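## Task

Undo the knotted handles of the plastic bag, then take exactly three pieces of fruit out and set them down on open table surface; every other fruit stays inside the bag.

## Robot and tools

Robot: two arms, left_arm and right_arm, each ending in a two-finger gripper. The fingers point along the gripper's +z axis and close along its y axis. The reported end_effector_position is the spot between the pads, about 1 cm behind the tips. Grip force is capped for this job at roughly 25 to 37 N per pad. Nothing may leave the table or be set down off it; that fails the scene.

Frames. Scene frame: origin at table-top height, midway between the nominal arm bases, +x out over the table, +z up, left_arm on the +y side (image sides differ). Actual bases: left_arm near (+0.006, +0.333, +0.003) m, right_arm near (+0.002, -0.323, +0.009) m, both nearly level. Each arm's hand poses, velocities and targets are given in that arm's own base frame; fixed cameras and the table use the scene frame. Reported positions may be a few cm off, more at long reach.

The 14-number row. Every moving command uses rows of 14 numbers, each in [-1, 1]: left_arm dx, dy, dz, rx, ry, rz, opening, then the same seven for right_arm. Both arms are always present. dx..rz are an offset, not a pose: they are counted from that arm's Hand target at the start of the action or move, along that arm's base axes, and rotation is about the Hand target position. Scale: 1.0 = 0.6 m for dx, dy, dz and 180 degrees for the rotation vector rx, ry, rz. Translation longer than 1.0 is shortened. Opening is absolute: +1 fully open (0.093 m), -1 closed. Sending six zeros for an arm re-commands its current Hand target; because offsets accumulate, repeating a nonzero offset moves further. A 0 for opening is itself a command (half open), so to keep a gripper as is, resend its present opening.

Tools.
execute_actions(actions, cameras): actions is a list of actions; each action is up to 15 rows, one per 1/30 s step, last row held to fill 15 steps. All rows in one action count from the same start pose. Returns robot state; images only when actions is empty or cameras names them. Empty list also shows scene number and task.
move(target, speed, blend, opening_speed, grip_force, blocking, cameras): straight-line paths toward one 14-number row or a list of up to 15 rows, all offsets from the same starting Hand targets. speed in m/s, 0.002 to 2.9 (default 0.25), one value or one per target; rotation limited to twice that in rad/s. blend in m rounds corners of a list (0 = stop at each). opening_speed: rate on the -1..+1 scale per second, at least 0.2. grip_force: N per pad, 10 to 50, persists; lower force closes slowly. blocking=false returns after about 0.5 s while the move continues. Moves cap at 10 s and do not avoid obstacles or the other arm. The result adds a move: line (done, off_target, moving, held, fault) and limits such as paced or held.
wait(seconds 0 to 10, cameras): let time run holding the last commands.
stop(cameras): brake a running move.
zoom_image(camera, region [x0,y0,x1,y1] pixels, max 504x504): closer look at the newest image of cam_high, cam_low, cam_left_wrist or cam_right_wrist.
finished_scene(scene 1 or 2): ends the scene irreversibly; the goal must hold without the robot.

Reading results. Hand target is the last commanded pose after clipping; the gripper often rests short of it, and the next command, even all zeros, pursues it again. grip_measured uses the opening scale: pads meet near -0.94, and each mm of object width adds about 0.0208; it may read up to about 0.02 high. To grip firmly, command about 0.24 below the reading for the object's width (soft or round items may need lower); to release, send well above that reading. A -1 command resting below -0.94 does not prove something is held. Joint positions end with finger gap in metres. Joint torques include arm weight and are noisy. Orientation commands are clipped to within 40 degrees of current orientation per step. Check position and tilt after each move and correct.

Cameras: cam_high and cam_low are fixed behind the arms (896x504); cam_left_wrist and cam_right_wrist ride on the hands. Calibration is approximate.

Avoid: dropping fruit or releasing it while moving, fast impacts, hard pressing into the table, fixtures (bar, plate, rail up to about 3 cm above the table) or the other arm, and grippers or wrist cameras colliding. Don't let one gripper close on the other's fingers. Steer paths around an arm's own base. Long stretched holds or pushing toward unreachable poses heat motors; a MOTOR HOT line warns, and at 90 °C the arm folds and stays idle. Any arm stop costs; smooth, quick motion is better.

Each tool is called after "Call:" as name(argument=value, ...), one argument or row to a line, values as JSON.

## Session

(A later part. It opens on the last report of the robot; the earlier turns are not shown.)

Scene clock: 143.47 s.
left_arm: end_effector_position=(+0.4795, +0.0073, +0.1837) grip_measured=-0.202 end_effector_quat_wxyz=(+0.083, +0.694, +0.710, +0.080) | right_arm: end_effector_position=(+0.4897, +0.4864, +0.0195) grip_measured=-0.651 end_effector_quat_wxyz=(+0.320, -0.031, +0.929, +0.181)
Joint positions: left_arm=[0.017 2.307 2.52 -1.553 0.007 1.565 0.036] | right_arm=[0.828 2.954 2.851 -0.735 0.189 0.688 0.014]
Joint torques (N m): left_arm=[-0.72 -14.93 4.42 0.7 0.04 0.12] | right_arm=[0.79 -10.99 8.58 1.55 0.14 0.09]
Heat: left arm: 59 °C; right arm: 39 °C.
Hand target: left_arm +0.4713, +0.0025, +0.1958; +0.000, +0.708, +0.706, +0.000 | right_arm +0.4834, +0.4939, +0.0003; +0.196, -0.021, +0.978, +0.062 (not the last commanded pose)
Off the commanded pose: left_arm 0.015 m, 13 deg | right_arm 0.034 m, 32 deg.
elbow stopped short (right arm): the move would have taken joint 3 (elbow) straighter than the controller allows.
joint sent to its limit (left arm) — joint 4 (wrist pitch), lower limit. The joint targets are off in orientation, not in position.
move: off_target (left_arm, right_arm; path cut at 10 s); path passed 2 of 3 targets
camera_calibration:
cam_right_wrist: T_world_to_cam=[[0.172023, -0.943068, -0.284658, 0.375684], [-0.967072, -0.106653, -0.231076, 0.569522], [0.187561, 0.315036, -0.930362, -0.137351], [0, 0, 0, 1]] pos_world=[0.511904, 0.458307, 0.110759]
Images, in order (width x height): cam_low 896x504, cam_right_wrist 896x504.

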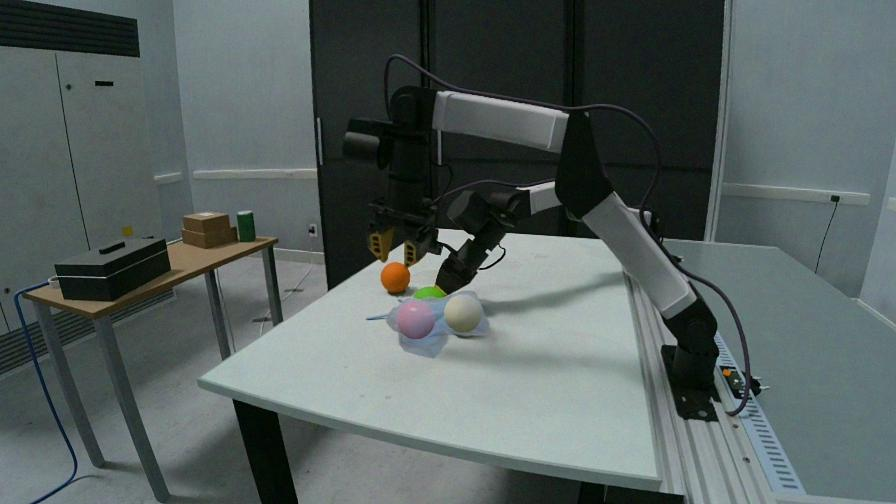

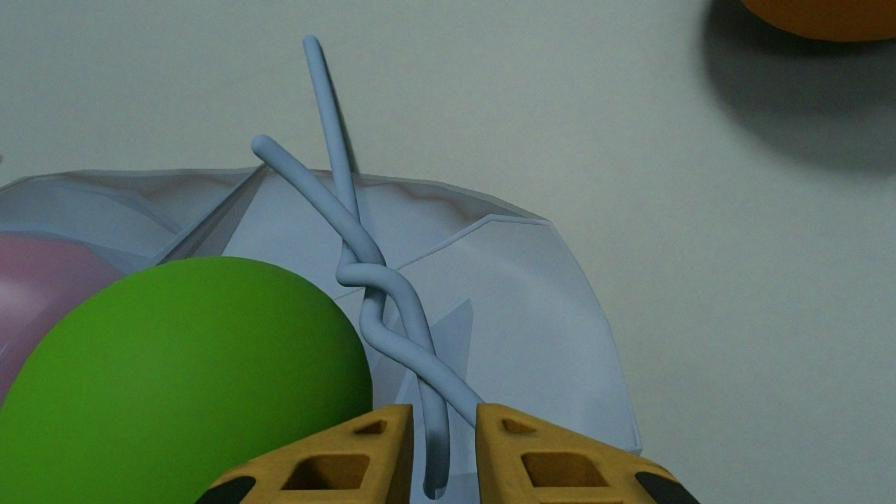

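Call:
move(
  target=[0,0,0,0,0,0,-0.2,0.007,-0.004,-0.027,0,0,0,-0.65],
  speed=0.06,
  cameras=["cam_right_wrist"],
)

Scene clock: 147.17 s.
left_arm: end_effector_position=(+0.4795, +0.0073, +0.1837) grip_measured=-0.202 end_effector_quat_wxyz=(+0.083, +0.694, +0.710, +0.080) | right_arm: end_effector_position=(+0.4894, +0.4862, +0.0020) grip_measured=-0.651 end_effector_quat_wxyz=(+0.315, -0.032, +0.932, +0.177)
Joint positions: left_arm=[0.017 2.307 2.52 -1.553 0.007 1.565 0.036] | right_arm=[0.828 2.984 2.851 -0.72 0.189 0.688 0.014]
Joint torques (N m): left_arm=[-0.66 -15.02 4.42 0.7 0.05 0.12] | right_arm=[0.13 -11.04 8.54 1.61 0.1 0.02]
Heat: left arm: 60 °C; right arm: 39 °C.
Hand target: left_arm +0.4713, +0.0025, +0.1958; +0.000, +0.708, +0.706, +0.000 | right_arm +0.4875, +0.4915, -0.0160; +0.196, -0.021, +0.978, +0.062
Off the commanded pose: left_arm 0.015 m, 13 deg | right_arm 0.019 m, 20 deg.
elbow stopped short (right arm): the move would have taken joint 3 (elbow) straighter than the controller allows.
joint sent to its limit (left arm) — joint 4 (wrist pitch), lower limit. The joint targets are off in orientation, not in position.
move: off_target (left_arm, right_arm)
camera_calibration:
cam_right_wrist: T_world_to_cam=[[0.169184, -0.946085, -0.276225, 0.37334], [-0.969311, -0.109002, -0.220351, 0.567389], [0.178361, 0.305028, -0.935492, -0.144166], [0, 0, 0, 1]] pos_world=[0.512527, 0.459033, 0.0932842]
Images, in order (width x height): cam_right_wrist 896x504.

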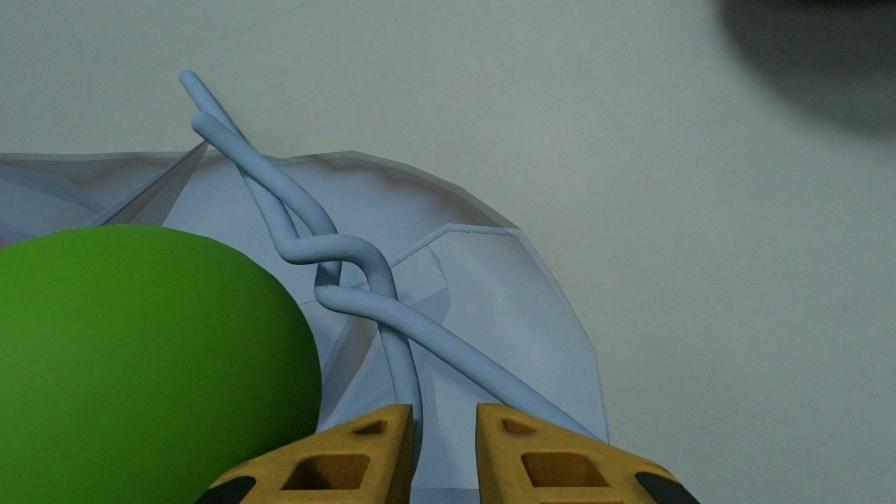

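Call:
move(
  target=[
    [0,0,0,0,0,0,-0.2,0,0.004,0,0,0,0,-0.65],
    [0,0,0,0,0,0,-0.2,0,0.004,0,0,0,0,-1],
  ],
  speed=0.06,
  cameras=["cam_right_wrist"],
)

Scene clock: 151.07 s.
left_arm: end_effector_position=(+0.4795, +0.0073, +0.1837) grip_measured=-0.202 end_effector_quat_wxyz=(+0.083, +0.694, +0.710, +0.080) | right_arm: end_effector_position=(+0.4908, +0.4876, +0.0029) grip_measured=-0.985 end_effector_quat_wxyz=(+0.318, -0.032, +0.930, +0.180)
Joint positions: left_arm=[0.017 2.307 2.52 -1.553 0.007 1.565 0.036] | right_arm=[0.828 2.985 2.851 -0.708 0.189 0.688 0]
Joint torques (N m): left_arm=[-0.73 -15.01 4.52 0.7 0.03 0.12] | right_arm=[0.29 -11.02 8.58 1.64 0.1 0]
Heat: left arm: 60 °C; right arm: 39 °C.
Hand target: left_arm +0.4713, +0.0025, +0.1958; +0.000, +0.708, +0.706, +0.000 | right_arm +0.4875, +0.4939, -0.0160; +0.196, -0.021, +0.978, +0.062
Off the commanded pose: left_arm 0.015 m, 13 deg | right_arm 0.020 m, 20 deg.
elbow stopped short (right arm): the move would have taken joint 3 (elbow) straighter than the controller allows.
joint sent to its limit (left arm) — joint 4 (wrist pitch), lower limit. The joint targets are off in orientation, not in position.
move: off_target (left_arm, right_arm); target 2's new opening was sent with right_arm's hand 0.020 m and 20 deg from that target
camera_calibration:
cam_right_wrist: T_world_to_cam=[[0.171163, -0.943965, -0.282193, 0.372751], [-0.96773, -0.107315, -0.227994, 0.567441], [0.184935, 0.312111, -0.931872, -0.150766], [0, 0, 0, 1]] pos_world=[0.513211, 0.459815, 0.0940661]
Images, in order (width x height): cam_right_wrist 896x504.

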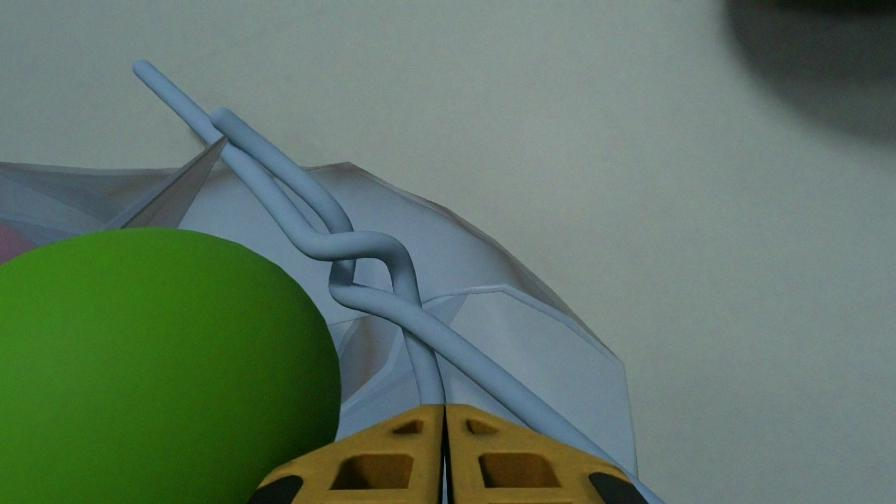

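Call:
move(
  target=[
    [0,0,0,0,0,0,-0.2,0,0,0.015,0,0,0,-0.6],
    [0,0,0,0,0,0,-0.2,0,-0.004,-0.023,0,0,0,-0.6],
  ],
  speed=0.06,
  cameras=["cam_right_wrist"],
)

Scene clock: 158.43 s.
left_arm: end_effector_position=(+0.4795, +0.0073, +0.1837) grip_measured=-0.202 end_effector_quat_wxyz=(+0.083, +0.694, +0.710, +0.080) | right_arm: end_effector_position=(+0.4918, +0.4888, -0.0021) grip_measured=-0.601 end_effector_quat_wxyz=(+0.320, -0.031, +0.929, +0.181)
Joint positions: left_arm=[0.017 2.307 2.52 -1.553 0.007 1.565 0.036] | right_arm=[0.828 2.996 2.851 -0.692 0.189 0.688 0.016]
Joint torques (N m): left_arm=[-0.73 -14.99 4.51 0.7 0.05 0.13] | right_arm=[0.09 -10.22 8.55 1.55 0.08 0.04]
Heat: left arm: 62 °C; right arm: 41 °C.
Hand target: left_arm +0.4713, +0.0025, +0.1958; +0.000, +0.708, +0.706, +0.000 | right_arm +0.4875, +0.4915, -0.0299; +0.196, -0.021, +0.978, +0.062
Off the commanded pose: left_arm 0.015 m, 13 deg | right_arm 0.028 m, 21 deg.
elbow stopped short (right arm): the move would have taken joint 3 (elbow) straighter than the controller allows.
joint sent to its limit (left arm) — joint 4 (wrist pitch), lower limit. The joint targets are off in orientation, not in position.
move: off_target (left_arm, right_arm)
camera_calibration:
cam_right_wrist: T_world_to_cam=[[0.172073, -0.942981, -0.284916, 0.371299], [-0.967026, -0.106573, -0.231306, 0.566766], [0.187753, 0.315323, -0.930226, -0.158809], [0, 0, 0, 1]] pos_world=[0.514004, 0.460606, 0.0891577]
Images, in order (width x height): cam_right_wrist 896x504.

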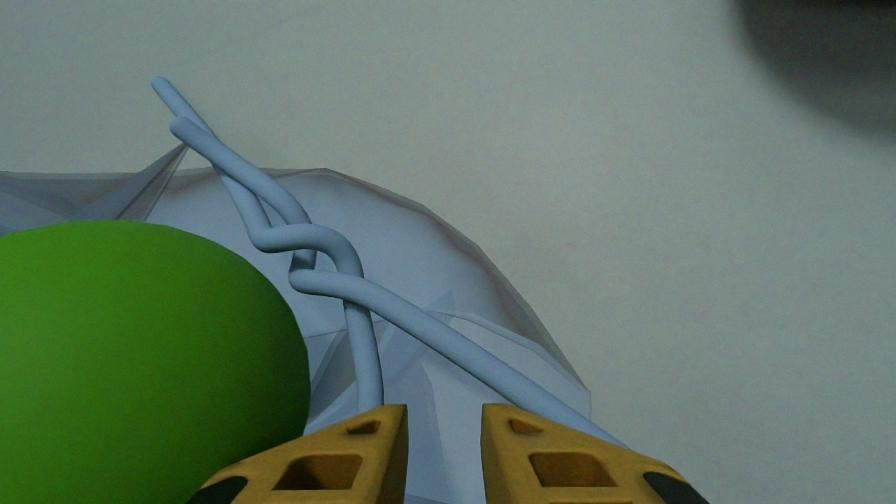

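Call:
move(
  target=[
    [0,0,0,0,0,0,-0.2,0.003,-0.004,0.05,0,0,0,-0.55],
    [0,0,0,0,0,0,-0.2,0.002,0.022,0.05,0,0,0,-0.55],
    [0,0,0,0,0,0,-0.2,0.002,0.022,0.004,0,0,0,-0.55],
  ],
  speed=0.08,
  blend=[0.01,0.005,0],
  cameras=["cam_right_wrist"],
)

Scene clock: 164.30 s.
left_arm: end_effector_position=(+0.4795, +0.0073, +0.1837) grip_measured=-0.202 end_effector_quat_wxyz=(+0.083, +0.694, +0.710, +0.080) | right_arm: end_effector_position=(+0.4965, +0.4975, -0.0006) grip_measured=-0.551 end_effector_quat_wxyz=(+0.335, -0.030, +0.920, +0.199)
Joint positions: left_arm=[0.017 2.307 2.52 -1.553 0.007 1.565 0.036] | right_arm=[0.831 3.01 2.851 -0.628 0.187 0.688 0.019]
Joint torques (N m): left_arm=[-0.72 -15.02 4.46 0.71 0.04 0.12] | right_arm=[0.77 -10.36 8.68 1.6 0.08 0.02]
Heat: left arm: 63 °C; right arm: 43 °C.
Hand target: left_arm +0.4713, +0.0025, +0.1958; +0.000, +0.708, +0.706, +0.000 | right_arm +0.4886, +0.5048, -0.0274; +0.196, -0.021, +0.978, +0.062
Off the commanded pose: left_arm 0.015 m, 13 deg | right_arm 0.029 m, 23 deg.
elbow stopped short (right arm): the move would have taken joint 3 (elbow) straighter than the controller allows.
joint sent to its limit (left arm) — joint 4 (wrist pitch), lower limit. The joint targets are off in orientation, not in position.
move: off_target (left_arm, right_arm); blend cut to 0 m at target 1
camera_calibration:
cam_right_wrist: T_world_to_cam=[[0.186049, -0.930784, -0.314686, 0.366134], [-0.95835, -0.101277, -0.267035, 0.565602], [0.216681, 0.351261, -0.910859, -0.193434], [0, 0, 0, 1]] pos_world=[0.51584, 0.46602, 0.090062]
Images, in order (width x height): cam_right_wrist 896x504.

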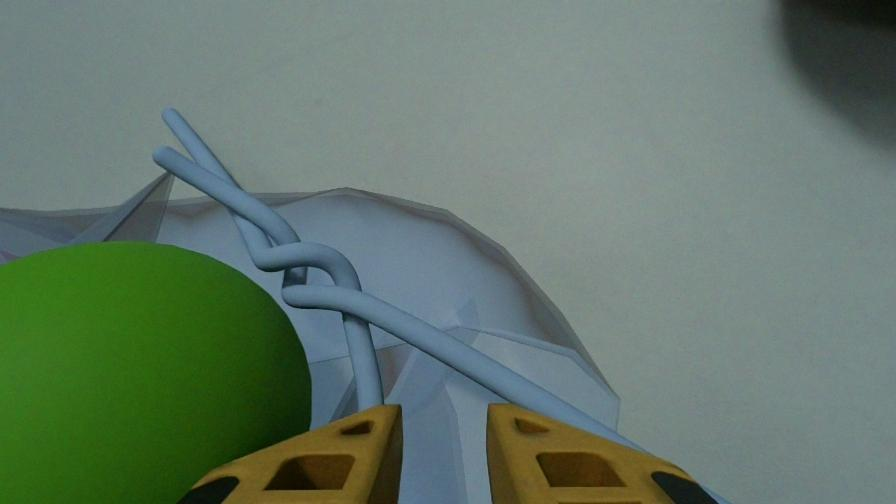

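Call:
move(
  target=[0,0,0,0,0,0,-0.2,-0.01,0.01,0.13,0,0.06,0,-0.5],
  speed=0.1,
  cameras=["cam_right_wrist"],
)

Scene clock: 167.90 s.
left_arm: end_effector_position=(+0.4795, +0.0073, +0.1837) grip_measured=-0.202 end_effector_quat_wxyz=(+0.083, +0.694, +0.710, +0.080) | right_arm: end_effector_position=(+0.4815, +0.5033, +0.0024) grip_measured=-0.501 end_effector_quat_wxyz=(+0.283, -0.027, +0.930, +0.234)
Joint positions: left_arm=[0.017 2.307 2.52 -1.553 0.007 1.565 0.036] | right_arm=[0.825 2.989 2.853 -0.686 0.072 0.738 0.021]
Joint torques (N m): left_arm=[-0.66 -14.99 4.51 0.7 0.03 0.13] | right_arm=[-0.03 -19.7 8.4 1.44 -0.01 0.1]
Heat: left arm: 63 °C; right arm: 44 °C.
Hand target: left_arm +0.4713, +0.0025, +0.1958; +0.000, +0.708, +0.706, +0.000 | right_arm +0.4826, +0.5109, +0.0506; +0.103, -0.015, +0.993, +0.064
Off the commanded pose: left_arm 0.015 m, 13 deg | right_arm 0.049 m, 29 deg.
elbow stopped short (right arm): the move would have taken joint 3 (elbow) straighter than the controller allows.
joint sent to its limit (left arm) — joint 4 (wrist pitch), lower limit. The joint targets are off in orientation, not in position.
move: off_target (left_arm, right_arm)
camera_calibration:
cam_right_wrist: T_world_to_cam=[[0.182945, -0.903405, -0.387802, 0.363189], [-0.977455, -0.124843, -0.170284, 0.5735], [0.105421, 0.410211, -0.905877, -0.165548], [0, 0, 0, 1]] pos_world=[0.511579, 0.467614, 0.0885367]
Images, in order (width x height): cam_right_wrist 896x504.

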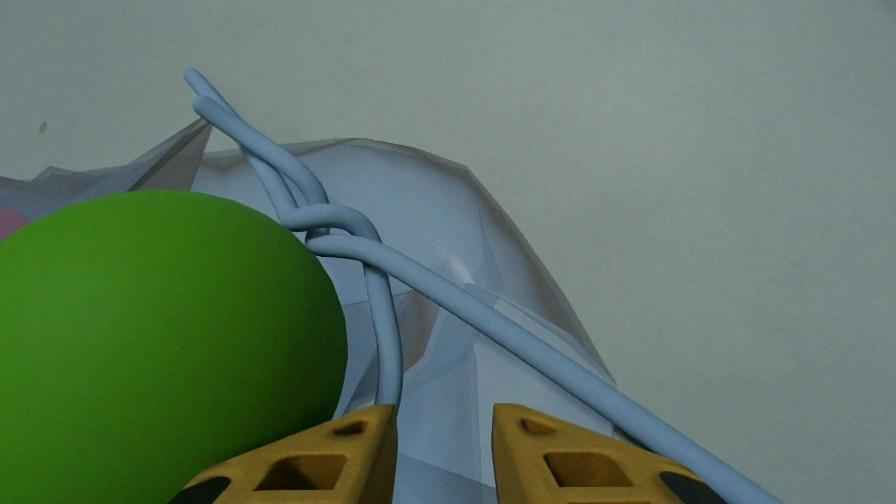

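Call:
move(
  target=[0,0,0,0,0,0,-0.2,-0.01,0.0,0.06,0,0,0,-0.5],
  speed=0.1,
  cameras=["cam_right_wrist"],
)

Scene clock: 171.47 s.
left_arm: end_effector_position=(+0.4795, +0.0073, +0.1837) grip_measured=-0.202 end_effector_quat_wxyz=(+0.083, +0.694, +0.710, +0.080) | right_arm: end_effector_position=(+0.4805, +0.5022, +0.0395) grip_measured=-0.501 end_effector_quat_wxyz=(+0.289, -0.024, +0.926, +0.242)
Joint positions: left_arm=[0.017 2.307 2.52 -1.553 0.007 1.565 0.036] | right_arm=[0.825 2.924 2.853 -0.73 0.072 0.744 0.021]
Joint torques (N m): left_arm=[-0.66 -14.97 4.44 0.7 0.04 0.12] | right_arm=[0.53 -19.45 8.47 1.43 0.06 0.08]
Heat: left arm: 64 °C; right arm: 47 °C.
Hand target: left_arm +0.4713, +0.0025, +0.1958; +0.000, +0.708, +0.706, +0.000 | right_arm +0.4766, +0.5108, +0.0865; +0.103, -0.015, +0.993, +0.063
Off the commanded pose: left_arm 0.015 m, 13 deg | right_arm 0.048 m, 31 deg.
elbow stopped short (right arm): the move would have taken joint 3 (elbow) straighter than the controller allows.
joint sent to its limit (left arm) — joint 4 (wrist pitch), lower limit. The joint targets are off in orientation, not in position.
move: off_target (left_arm, right_arm)
camera_calibration:
cam_right_wrist: T_world_to_cam=[[0.184463, -0.896577, -0.402645, 0.373125], [-0.975684, -0.117703, -0.184897, 0.574718], [0.118383, 0.426961, -0.896488, -0.146364], [0, 0, 0, 1]] pos_world=[0.509242, 0.464673, 0.125288]
Images, in order (width x height): cam_right_wrist 896x504.

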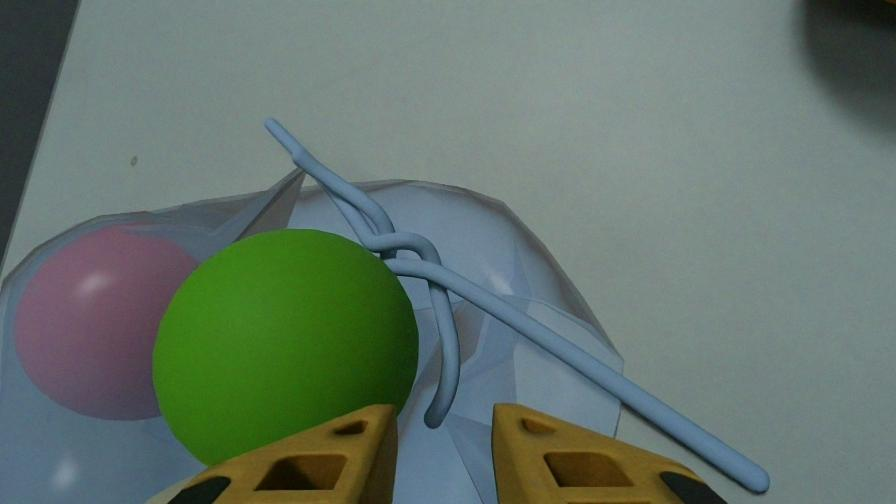

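Call:
move(
  target=[
    [0,0,0,0,0,0,-0.2,0.017,0.019,-0.08,0,0,0,-0.5],
    [0,0,0,0,0,0,-0.2,0.017,0.019,-0.17,0,0,0,-0.5],
  ],
  speed=0.1,
  blend=[0.01,0],
  cameras=["cam_right_wrist"],
)

Scene clock: 176.27 s.
left_arm: end_effector_position=(+0.4795, +0.0073, +0.1837) grip_measured=-0.202 end_effector_quat_wxyz=(+0.083, +0.694, +0.710, +0.080) | right_arm: end_effector_position=(+0.4913, +0.5141, +0.0031) grip_measured=-0.501 end_effector_quat_wxyz=(+0.306, -0.022, +0.915, +0.260)
Joint positions: left_arm=[0.017 2.307 2.52 -1.553 0.007 1.565 0.036] | right_arm=[0.825 3.013 2.853 -0.586 0.071 0.745 0.021]
Joint torques (N m): left_arm=[-0.66 -14.98 4.46 0.7 0.03 0.12] | right_arm=[0.42 -11.19 8.57 1.83 0.02 0.1]
Heat: left arm: 64 °C; right arm: 50 °C.
Hand target: left_arm +0.4713, +0.0025, +0.1958; +0.000, +0.708, +0.706, +0.000 | right_arm +0.4868, +0.5223, -0.0154; +0.103, -0.015, +0.993, +0.063
Off the commanded pose: left_arm 0.015 m, 13 deg | right_arm 0.021 m, 34 deg.
elbow stopped short (right arm): the move would have taken joint 3 (elbow) straighter than the controller allows.
joint sent to its limit (left arm) — joint 4 (wrist pitch), lower limit. The joint targets are off in orientation, not in position.
move: off_target (left_arm, right_arm)
camera_calibration:
cam_right_wrist: T_world_to_cam=[[0.199229, -0.879639, -0.431905, 0.35133], [-0.968374, -0.109171, -0.224349, 0.5721], [0.150195, 0.462943, -0.87357, -0.219452], [0, 0, 0, 1]] pos_world=[0.516972, 0.473094, 0.0883847]
Images, in order (width x height): cam_right_wrist 896x504.

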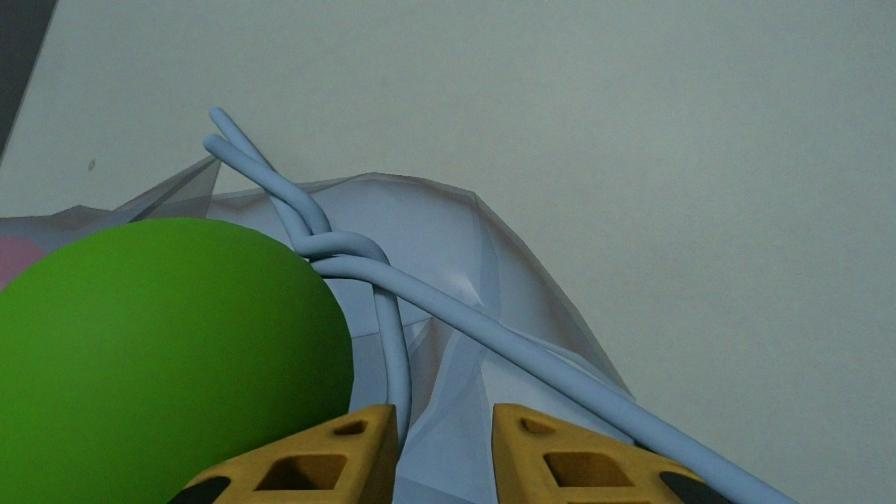

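Call:
move(
  target=[
    [0,0,0,0,0,0,-0.2,-0.004,0.008,-0.02,0,0,0,-0.5],
    [0,0,0,0,0,0,-0.2,-0.004,0.008,-0.02,0,0,0,-1],
  ],
  speed=0.06,
  cameras=["cam_right_wrist"],
)

Scene clock: 182.57 s.
left_arm: end_effector_position=(+0.4795, +0.0073, +0.1837) grip_measured=-0.202 end_effector_quat_wxyz=(+0.083, +0.694, +0.710, +0.080) | right_arm: end_effector_position=(+0.4949, +0.5192, -0.0013) grip_measured=-0.985 end_effector_quat_wxyz=(+0.316, -0.020, +0.909, +0.272)
Joint positions: left_arm=[0.017 2.307 2.52 -1.553 0.007 1.565 0.036] | right_arm=[0.826 3.034 2.853 -0.533 0.071 0.749 0]
Joint torques (N m): left_arm=[-0.68 -14.97 4.44 0.7 0.04 0.12] | right_arm=[0.85 -10.91 8.57 1.64 0.04 0.1]
Heat: left arm: 65 °C; right arm: 49 °C.
Hand target: left_arm +0.4713, +0.0025, +0.1958; +0.000, +0.708, +0.706, +0.000 | right_arm +0.4846, +0.5269, -0.0274; +0.103, -0.015, +0.993, +0.063
Off the commanded pose: left_arm 0.015 m, 13 deg | right_arm 0.029 m, 36 deg.
elbow stopped short (right arm): the move would have taken joint 3 (elbow) straighter than the controller allows.
joint sent to its limit (left arm) — joint 4 (wrist pitch), lower limit. The joint targets are off in orientation, not in position.
move: off_target (left_arm, right_arm); target 2's new opening was sent with right_arm's hand 0.032 m and 36 deg from that target
camera_calibration:
cam_right_wrist: T_world_to_cam=[[0.206974, -0.868336, -0.450726, 0.343427], [-0.963725, -0.101603, -0.246803, 0.569025], [0.168513, 0.485458, -0.857866, -0.247026], [0, 0, 0, 1]] pos_world=[0.51893, 0.475945, 0.0833137]
Images, in order (width x height): cam_right_wrist 896x504.

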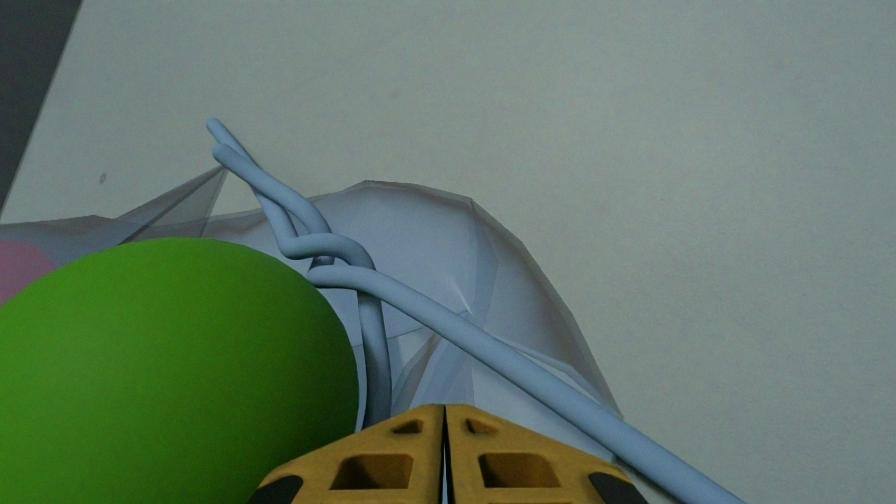

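Call:
move(
  target=[
    [0,0,0.02,0,0,0,-0.2,0,0,0.15,0,0,0,-0.5],
    [-0.1,0.0,0.05,0,0,0.5,-0.2,-0.15,-0.3,0.4,0,0,0,-0.5],
    [-0.1,0,0.05,0,0,0.99,-0.2,-0.25,-0.75,0.45,0,0,0,-0.5],
  ],
  speed=0.25,
  blend=[0.03,0.03,0],
)

Call:
move(
  target=[0.08,-0.13,0,0,0,0,-0.2,0,0,0,0,0,0,-0.5],
  cameras=["all"],
)

Scene clock: 192.60 s.
left_arm: end_effector_position=(+0.4207, +0.0073, +0.2165) grip_measured=-0.202 end_effector_quat_wxyz=(-0.076, +0.691, -0.716, +0.071) | right_arm: end_effector_position=(+0.3399, +0.0750, +0.2352) grip_measured=-0.501 end_effector_quat_wxyz=(+0.093, -0.009, +0.994, +0.054)
Joint positions: left_arm=[0.017 2.048 2.239 -1.553 0 -1.518 0.036] | right_arm=[0.181 1.75 1.913 -1.531 -0.075 0.17 0.021]
Joint torques (N m): left_arm=[-0.68 -12.96 4.48 0.66 -0.07 -0.1] | right_arm=[-0.12 -9.13 5.07 0.74 -0.07 -0.07]
Heat: left arm: 63 °C; right arm: 50 °C.
Hand target: left_arm +0.4113, +0.0025, +0.2257; +0.000, +0.695, -0.719, +0.000 | right_arm +0.3347, +0.0770, +0.2426; +0.103, -0.015, +0.993, +0.063
Off the commanded pose: left_arm 0.014 m, 12 deg | right_arm 0.009 m, 2 deg.
elbow stopped short (right arm): the move would have taken joint 3 (elbow) straighter than the controller allows.
joint sent to its limit (left arm) — joint 4 (wrist pitch), lower limit. The joint targets are off in orientation, not in position.
move: off_target (left_arm)

Scene clock: 193.80 s.
left_arm: end_effector_position=(+0.4575, -0.0729, +0.2266) grip_measured=-0.202 end_effector_quat_wxyz=(-0.096, +0.683, -0.714, +0.120) | right_arm: end_effector_position=(+0.3399, +0.0750, +0.2352) grip_measured=-0.501 end_effector_quat_wxyz=(+0.093, -0.009, +0.994, +0.054)
Joint positions: left_arm=[-0.161 2.188 2.484 -1.558 -0.008 -1.686 0.036] | right_arm=[0.181 1.75 1.913 -1.531 -0.075 0.17 0.021]
Joint torques (N m): left_arm=[-0.05 -9.99 7.5 0.9 0 -0.1] | right_arm=[-0.14 -9.25 5.03 0.75 -0.07 -0.05]
Heat: left arm: 62 °C; right arm: 50 °C.
Hand target: left_arm +0.4593, -0.0755, +0.2257; +0.000, +0.695, -0.719, +0.000 | right_arm +0.3347, +0.0770, +0.2426; +0.103, -0.015, +0.993, +0.063
Off the commanded pose: left_arm 0.003 m, 18 deg | right_arm 0.009 m, 2 deg.
joint sent to its limit (left arm) — joint 4 (wrist pitch), lower limit. The joint targets are off in orientation, not in position.
move: off_target (left_arm)
camera_calibration:
cam_left_wrist: T_world_to_cam=[[0.950163, -0.0120763, 0.311518, -0.507275], [-0.148253, -0.896533, 0.417433, -0.0527535], [0.274245, -0.442813, -0.853643, 0.120754], [0, 0, 0, 1]] pos_world=[0.441057, 0.0000501839, 0.283127]
cam_right_wrist: T_world_to_cam=[[0.0416137, -0.996347, -0.0745766, 0.073779], [-0.964971, -0.0594301, 0.255535, 0.31184], [-0.259034, 0.0613305, -0.963919, 0.39968], [0, 0, 0, 1]] pos_world=[0.401377, 0.0675295, 0.311076]

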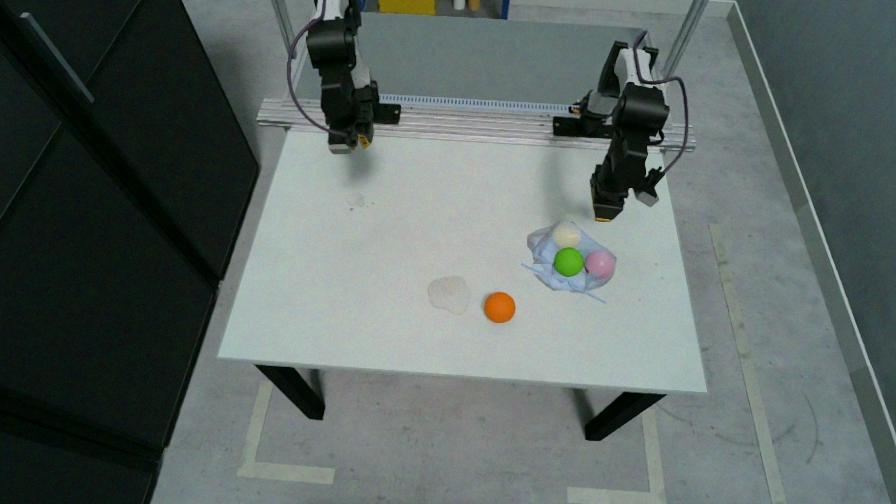

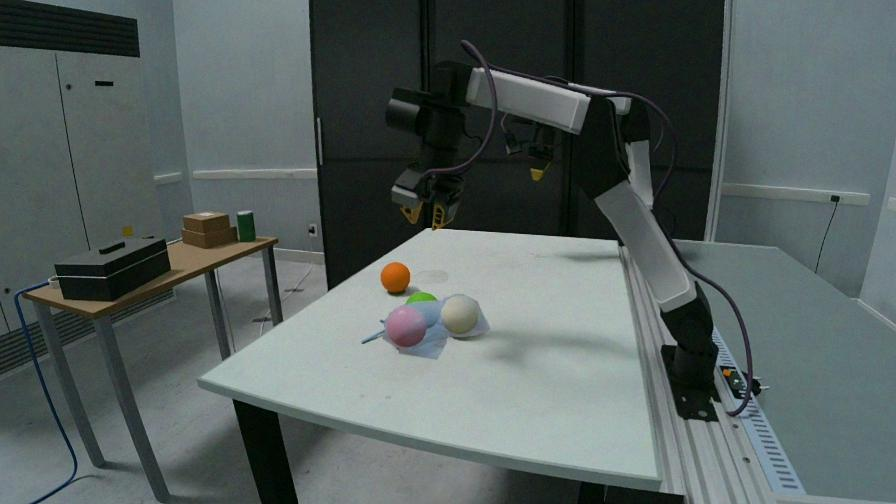

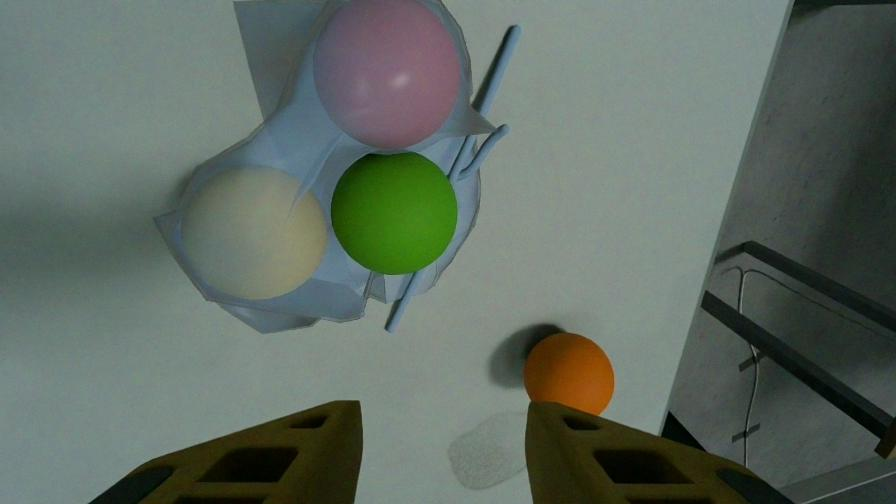

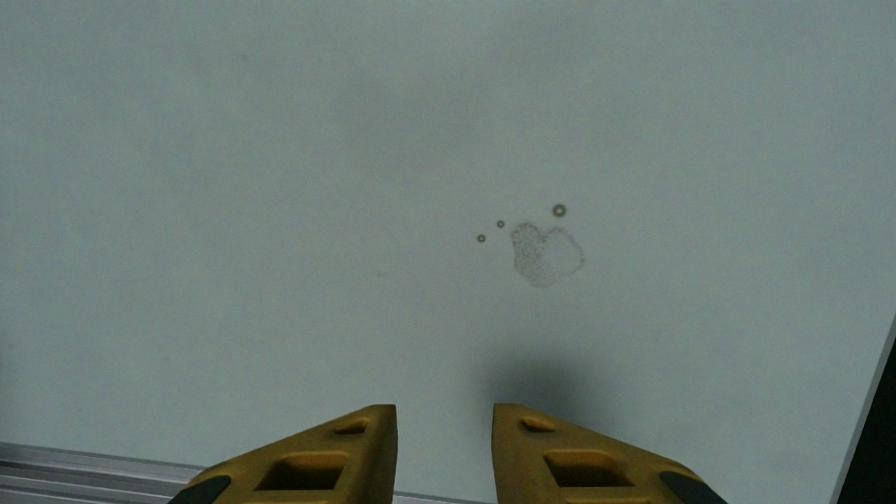

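Call:
move(
  target=[0.148,0.014,-0.2,0,0,0,-0.4,0,0,0,0,0,0,-0.5],
  speed=0.15,
  cameras=["cam_left_wrist","cam_low"],
)

Scene clock: 196.03 s.
left_arm: end_effector_position=(+0.5414, -0.0654, +0.1071) grip_measured=-0.398 end_effector_quat_wxyz=(-0.084, +0.694, -0.708, +0.099) | right_arm: end_effector_position=(+0.3399, +0.0750, +0.2352) grip_measured=-0.501 end_effector_quat_wxyz=(+0.093, -0.009, +0.994, +0.054)
Joint positions: left_arm=[-0.123 2.656 2.843 -1.498 -0.008 -1.671 0.026] | right_arm=[0.181 1.75 1.913 -1.531 -0.075 0.17 0.021]
Joint torques (N m): left_arm=[0.28 -12.78 7.83 1.04 0.03 0.16] | right_arm=[-0.02 -9.14 5 0.74 -0.08 -0.04]
Heat: left arm: 61 °C; right arm: 49 °C.
Hand target: left_arm +0.5481, -0.0671, +0.1057; +0.000, +0.695, -0.719, +0.000 | right_arm +0.3347, +0.0770, +0.2426; +0.103, -0.015, +0.993, +0.063
Off the commanded pose: left_arm 0.007 m, 15 deg | right_arm 0.009 m, 2 deg.
elbow stopped short (left arm): the move would have taken joint 3 (elbow) straighter than the controller allows.
move: off_target (left_arm)
camera_calibration:
cam_left_wrist: T_world_to_cam=[[0.963929, 0.00801095, 0.26604, -0.550942], [-0.106662, -0.904148, 0.41369, -0.00628442], [0.243853, -0.427144, -0.87068, 0.0183216], [0, 0, 0, 1]] pos_world=[0.525931, 0.0065575, 0.165125]
Images, in order (width x height): cam_low 896x504, cam_left_wrist 896x504.

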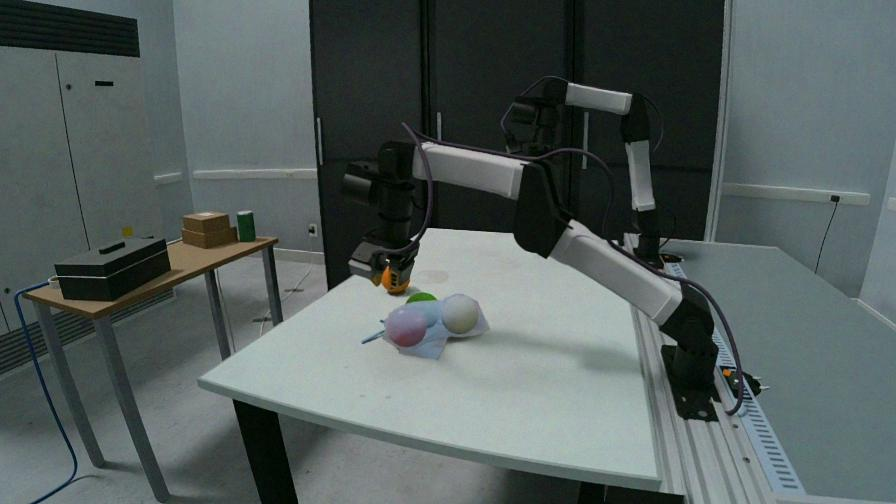

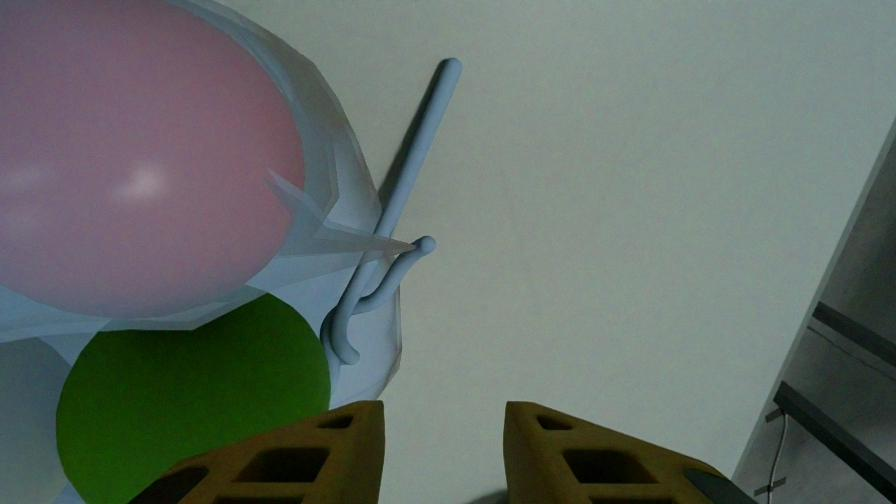

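Call:
move(
  target=[
    [0.011,0.01,-0.13,0,0,0,-0.4,0,0,0,0,0,0,-0.5],
    [0.011,0.01,-0.13,0,0,0,-1,0,0,0,0,0,0,-0.5],
  ],
  speed=0.1,
  cameras=["cam_left_wrist","cam_low"],
)

Scene clock: 199.23 s.
left_arm: end_effector_position=(+0.5499, -0.0601, +0.0360) grip_measured=-0.973 end_effector_quat_wxyz=(-0.059, +0.697, -0.712, +0.066) | right_arm: end_effector_position=(+0.3399, +0.0750, +0.2352) grip_measured=-0.501 end_effector_quat_wxyz=(+0.093, -0.009, +0.994, +0.054)
Joint positions: left_arm=[-0.111 2.796 2.843 -1.44 -0.008 -1.659 0] | right_arm=[0.181 1.75 1.913 -1.531 -0.075 0.17 0.021]
Joint torques (N m): left_arm=[0.39 -12.59 7.98 0.84 0.03 0.14] | right_arm=[-0.08 -9.24 5.05 0.74 -0.09 -0.02]
Heat: left arm: 61 °C; right arm: 48 °C.
Hand target: left_arm +0.5547, -0.0609, +0.0277; +0.000, +0.695, -0.719, +0.000 | right_arm +0.3347, +0.0770, +0.2426; +0.103, -0.015, +0.993, +0.063
Off the commanded pose: left_arm 0.010 m, 10 deg | right_arm 0.009 m, 2 deg.
elbow stopped short (left arm): the move would have taken joint 3 (elbow) straighter than the controller allows.
move: off_target (left_arm); target 2's new opening was sent with left_arm's hand 0.010 m and 10 deg from that target
camera_calibration:
cam_left_wrist: T_world_to_cam=[[0.982345, 0.00477484, 0.187017, -0.547756], [-0.073632, -0.909118, 0.409978, 0.0105318], [0.171978, -0.416511, -0.892716, -0.00246236], [0, 0, 0, 1]] pos_world=[0.539284, 0.0111645, 0.0959236]
Images, in order (width x height): cam_low 896x504, cam_left_wrist 896x504.

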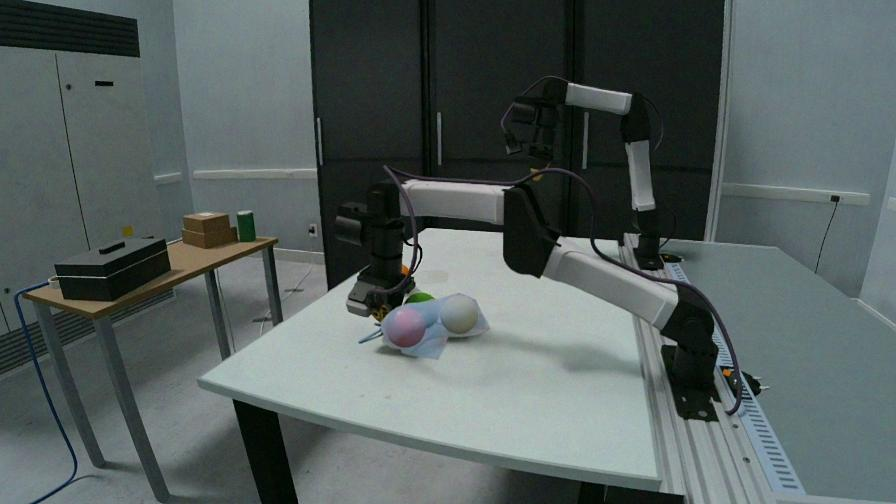

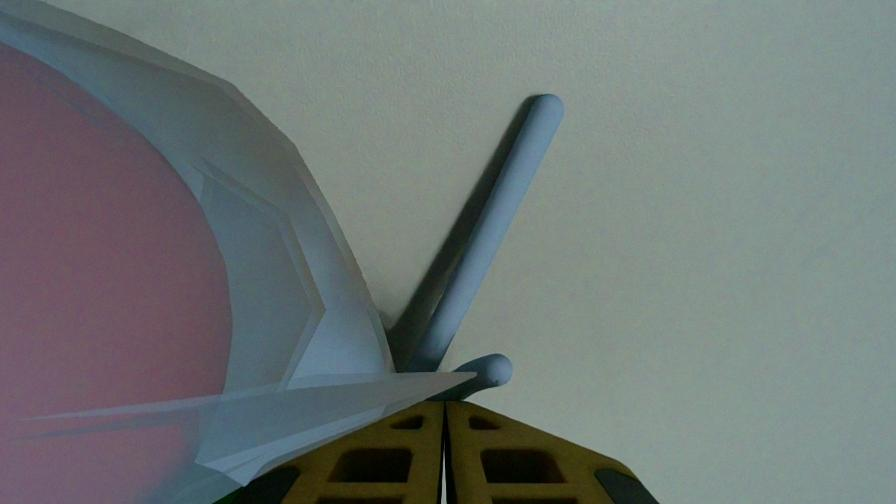

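Call:
move(
  target=[
    [0,0,0.02,0,0,0,-0.5,0,0,0,0,0,0,-0.5],
    [0.004,0.002,-0.025,0,0,0,-0.5,0,0,0,0,0,0,-0.5],
    [0.004,0.002,-0.025,0,0,0,-1,0,0,0,0,0,0,-0.5],
  ],
  speed=0.08,
  cameras=["cam_left_wrist"],
)

Scene clock: 203.07 s.
left_arm: end_effector_position=(+0.5542, -0.0603, +0.0244) grip_measured=-0.973 end_effector_quat_wxyz=(-0.060, +0.696, -0.713, +0.067) | right_arm: end_effector_position=(+0.3399, +0.0750, +0.2352) grip_measured=-0.501 end_effector_quat_wxyz=(+0.093, -0.009, +0.994, +0.054)
Joint positions: left_arm=[-0.111 2.822 2.848 -1.416 -0.008 -1.657 0] | right_arm=[0.181 1.75 1.913 -1.531 -0.075 0.17 0.021]
Joint torques (N m): left_arm=[0.59 -12.42 7.76 0.79 0.04 0.16] | right_arm=[-0.12 -9.13 5.01 0.73 -0.08 -0.03]
Heat: left arm: 61 °C; right arm: 47 °C.
Hand target: left_arm +0.5572, -0.0598, +0.0128; -0.001, +0.695, -0.719, +0.001 | right_arm +0.3347, +0.0770, +0.2426; +0.103, -0.015, +0.993, +0.063
Off the commanded pose: left_arm 0.012 m, 10 deg | right_arm 0.009 m, 2 deg.
elbow stopped short (left arm): the move would have taken joint 3 (elbow) straighter than the controller allows.
move: off_target (left_arm); target 3's new opening was sent with left_arm's hand 0.015 m and 10 deg from that target
camera_calibration:
cam_left_wrist: T_world_to_cam=[[0.981851, 0.00246426, 0.189638, -0.549738], [-0.07683, -0.909025, 0.409599, 0.0171011], [0.173395, -0.416735, -0.892337, -0.0144824], [0, 0, 0, 1]] pos_world=[0.543586, 0.0108647, 0.0843236]
Images, in order (width x height): cam_left_wrist 896x504.

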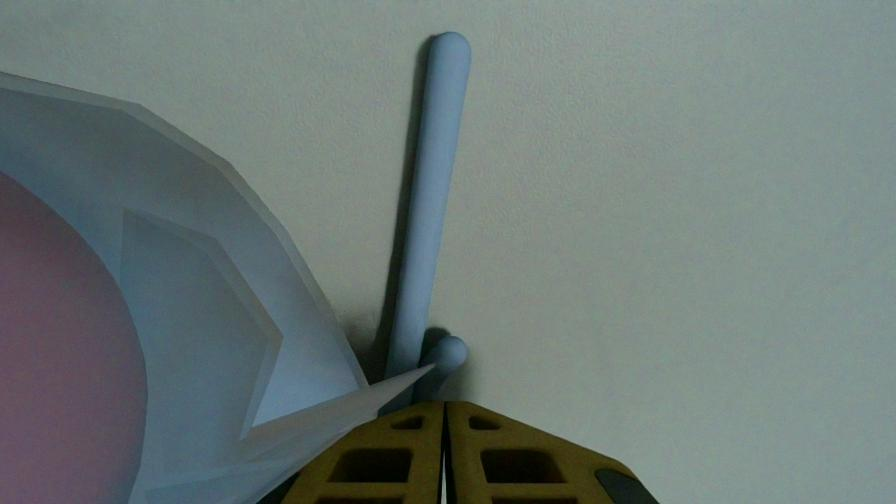

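Call:
move(
  target=[0,0,0.04,0,0,0,0,0,0,0,0,0,0,-0.5],
  cameras=["cam_left_wrist","cam_high"],
)

Scene clock: 206.63 s.
left_arm: end_effector_position=(+0.5603, -0.0603, +0.0284) grip_measured=-0.002 end_effector_quat_wxyz=(-0.069, +0.695, -0.711, +0.078) | right_arm: end_effector_position=(+0.3399, +0.0750, +0.2352) grip_measured=-0.501 end_effector_quat_wxyz=(+0.093, -0.009, +0.994, +0.054)
Joint positions: left_arm=[-0.109 2.822 2.859 -1.399 -0.007 -1.656 0.045] | right_arm=[0.181 1.75 1.913 -1.531 -0.075 0.17 0.021]
Joint torques (N m): left_arm=[0.44 -15.99 6.72 0.54 0.02 0.13] | right_arm=[-0.17 -9.14 4.97 0.73 -0.08 -0.04]
Heat: left arm: 60 °C; right arm: 46 °C.
Hand target: left_arm +0.5572, -0.0599, +0.0368; +0.000, +0.695, -0.719, +0.001 | right_arm +0.3347, +0.0770, +0.2426; +0.103, -0.015, +0.993, +0.063
Off the commanded pose: left_arm 0.009 m, 12 deg | right_arm 0.009 m, 2 deg.
elbow stopped short (left arm): the move would have taken joint 3 (elbow) straighter than the controller allows.
move: off_target (left_arm)
camera_calibration:
cam_left_wrist: T_world_to_cam=[[0.976154, 0.00424915, 0.217036, -0.553923], [-0.08736, -0.907583, 0.410683, 0.021969], [0.198724, -0.419851, -0.88557, -0.0265092], [0, 0, 0, 1]] pos_world=[0.547902, 0.0111625, 0.0877235]
Images, in order (width x height): cam_high 896x504, cam_left_wrist 896x504.

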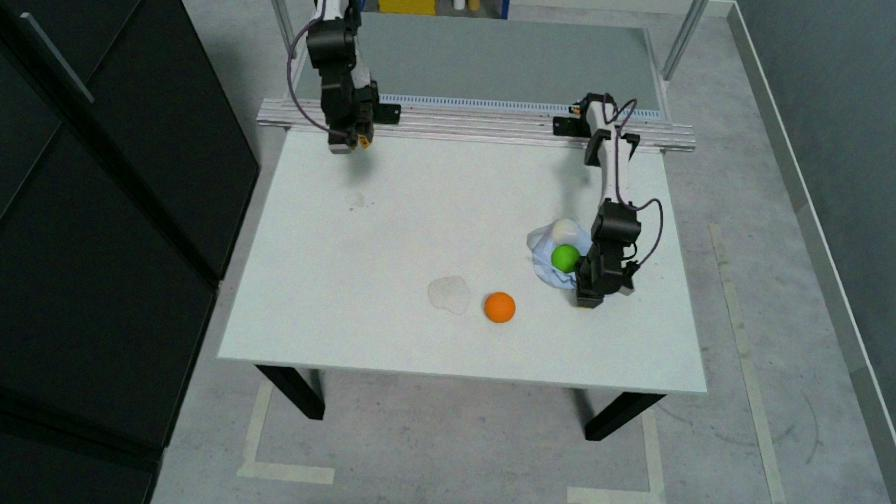

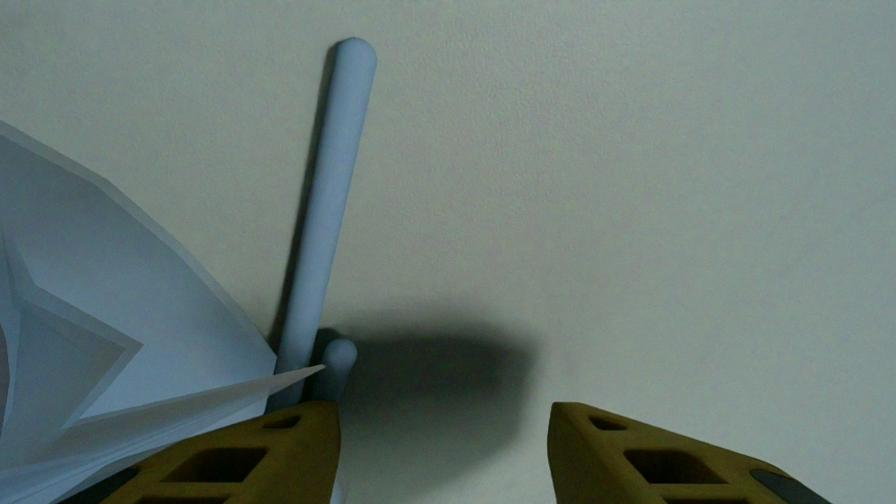

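Call:
move(
  target=[
    [-0.045,0.020,0.02,0,0,0,-0.4,0,0,0,0,0,0,-0.5],
    [-0.045,0.020,-0.035,0,0,0,-0.4,0,0,0,0,0,0,-0.5],
  ],
  speed=0.1,
  cameras=["cam_left_wrist"],
)

Call:
move(
  target=[0,0,0,0,0,0,-1,0,0,0,0,0,0,-0.5],
  cameras=["cam_left_wrist"],
)

Scene clock: 209.73 s.
left_arm: end_effector_position=(+0.5305, -0.0474, +0.0239) grip_measured=-0.398 end_effector_quat_wxyz=(-0.029, +0.699, -0.714, +0.028) | right_arm: end_effector_position=(+0.3399, +0.0750, +0.2352) grip_measured=-0.501 end_effector_quat_wxyz=(+0.093, -0.009, +0.994, +0.054)
Joint positions: left_arm=[-0.091 2.822 2.859 -1.528 -0.007 -1.64 0.026] | right_arm=[0.181 1.75 1.913 -1.531 -0.075 0.17 0.021]
Joint torques (N m): left_arm=[0.32 -13.18 6.52 0.52 0.03 0.13] | right_arm=[-0.08 -9.18 4.98 0.76 -0.06 -0.05]
Heat: left arm: 61 °C; right arm: 46 °C.
Hand target: left_arm +0.5301, -0.0478, +0.0158; +0.000, +0.695, -0.719, +0.001 | right_arm +0.3347, +0.0770, +0.2426; +0.103, -0.015, +0.993, +0.063
Off the commanded pose: left_arm 0.008 m, 5 deg | right_arm 0.009 m, 2 deg.
elbow stopped short (left arm): the move would have taken joint 3 (elbow) straighter than the controller allows.
move: off_target (left_arm)
camera_calibration:
cam_left_wrist: T_world_to_cam=[[0.995888, 0.00358476, 0.0905183, -0.531382], [-0.0334812, -0.913901, 0.404555, 0.00421807], [0.084175, -0.405922, -0.910023, 0.0428935], [0, 0, 0, 1]] pos_world=[0.525728, 0.0231712, 0.0854275]
Images, in order (width x height): cam_left_wrist 896x504.

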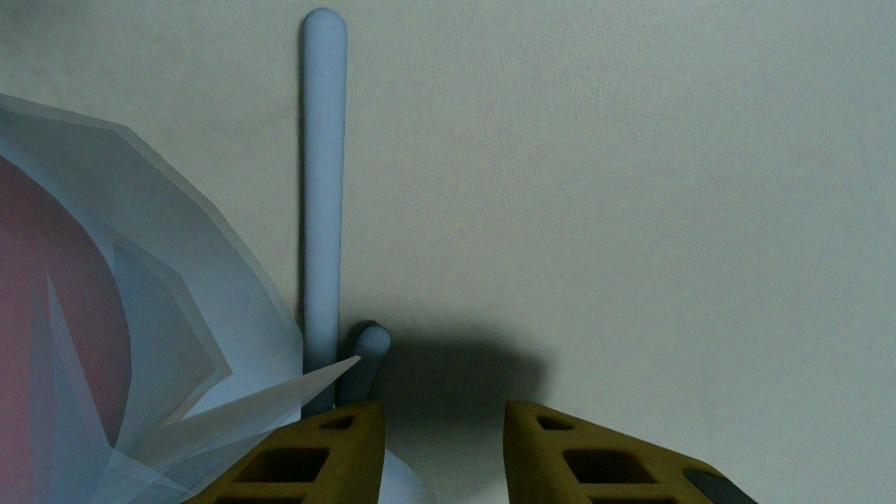

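Scene clock: 210.23 s.
left_arm: end_effector_position=(+0.5305, -0.0474, +0.0239) grip_measured=-0.973 end_effector_quat_wxyz=(-0.029, +0.699, -0.714, +0.028) | right_arm: end_effector_position=(+0.3399, +0.0750, +0.2352) grip_measured=-0.501 end_effector_quat_wxyz=(+0.093, -0.009, +0.994, +0.054)
Joint positions: left_arm=[-0.091 2.822 2.859 -1.528 -0.007 -1.639 0] | right_arm=[0.181 1.75 1.913 -1.531 -0.075 0.17 0.021]
Joint torques (N m): left_arm=[0.36 -13.29 6.46 0.53 0.02 0.13] | right_arm=[-0.17 -9.25 4.97 0.75 -0.1 -0.04]
Heat: left arm: 61 °C; right arm: 45 °C.
Hand target: left_arm +0.5301, -0.0478, +0.0158; +0.000, +0.695, -0.719, +0.001 | right_arm +0.3347, +0.0770, +0.2426; +0.103, -0.015, +0.993, +0.063
Off the commanded pose: left_arm 0.008 m, 5 deg | right_arm 0.009 m, 2 deg.
elbow stopped short (left arm): the move would have taken joint 3 (elbow) straighter than the controller allows.
move: off_target (left_arm)
camera_calibration:
cam_left_wrist: T_world_to_cam=[[0.995891, 0.0031311, 0.0905038, -0.531372], [-0.0338888, -0.913899, 0.404525, 0.00443489], [0.0839779, -0.40593, -0.910038, 0.0429986], [0, 0, 0, 1]] pos_world=[0.525728, 0.0231713, 0.0854275]
Images, in order (width x height): cam_left_wrist 896x504.

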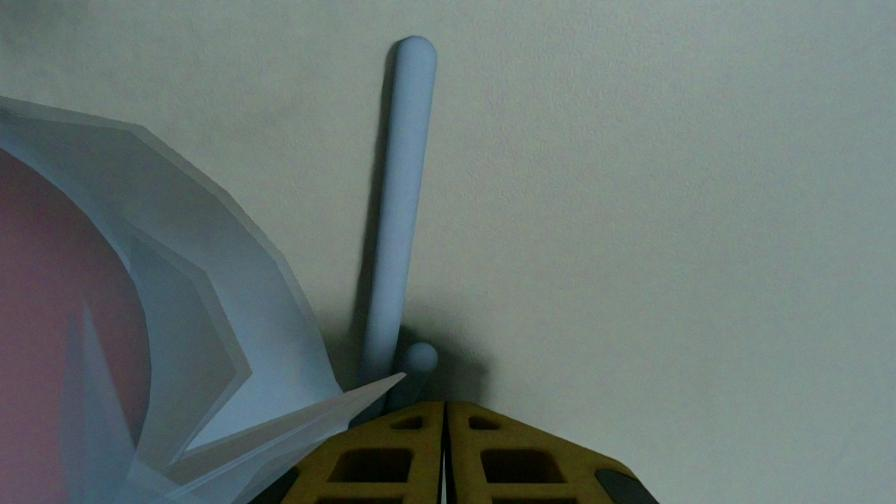

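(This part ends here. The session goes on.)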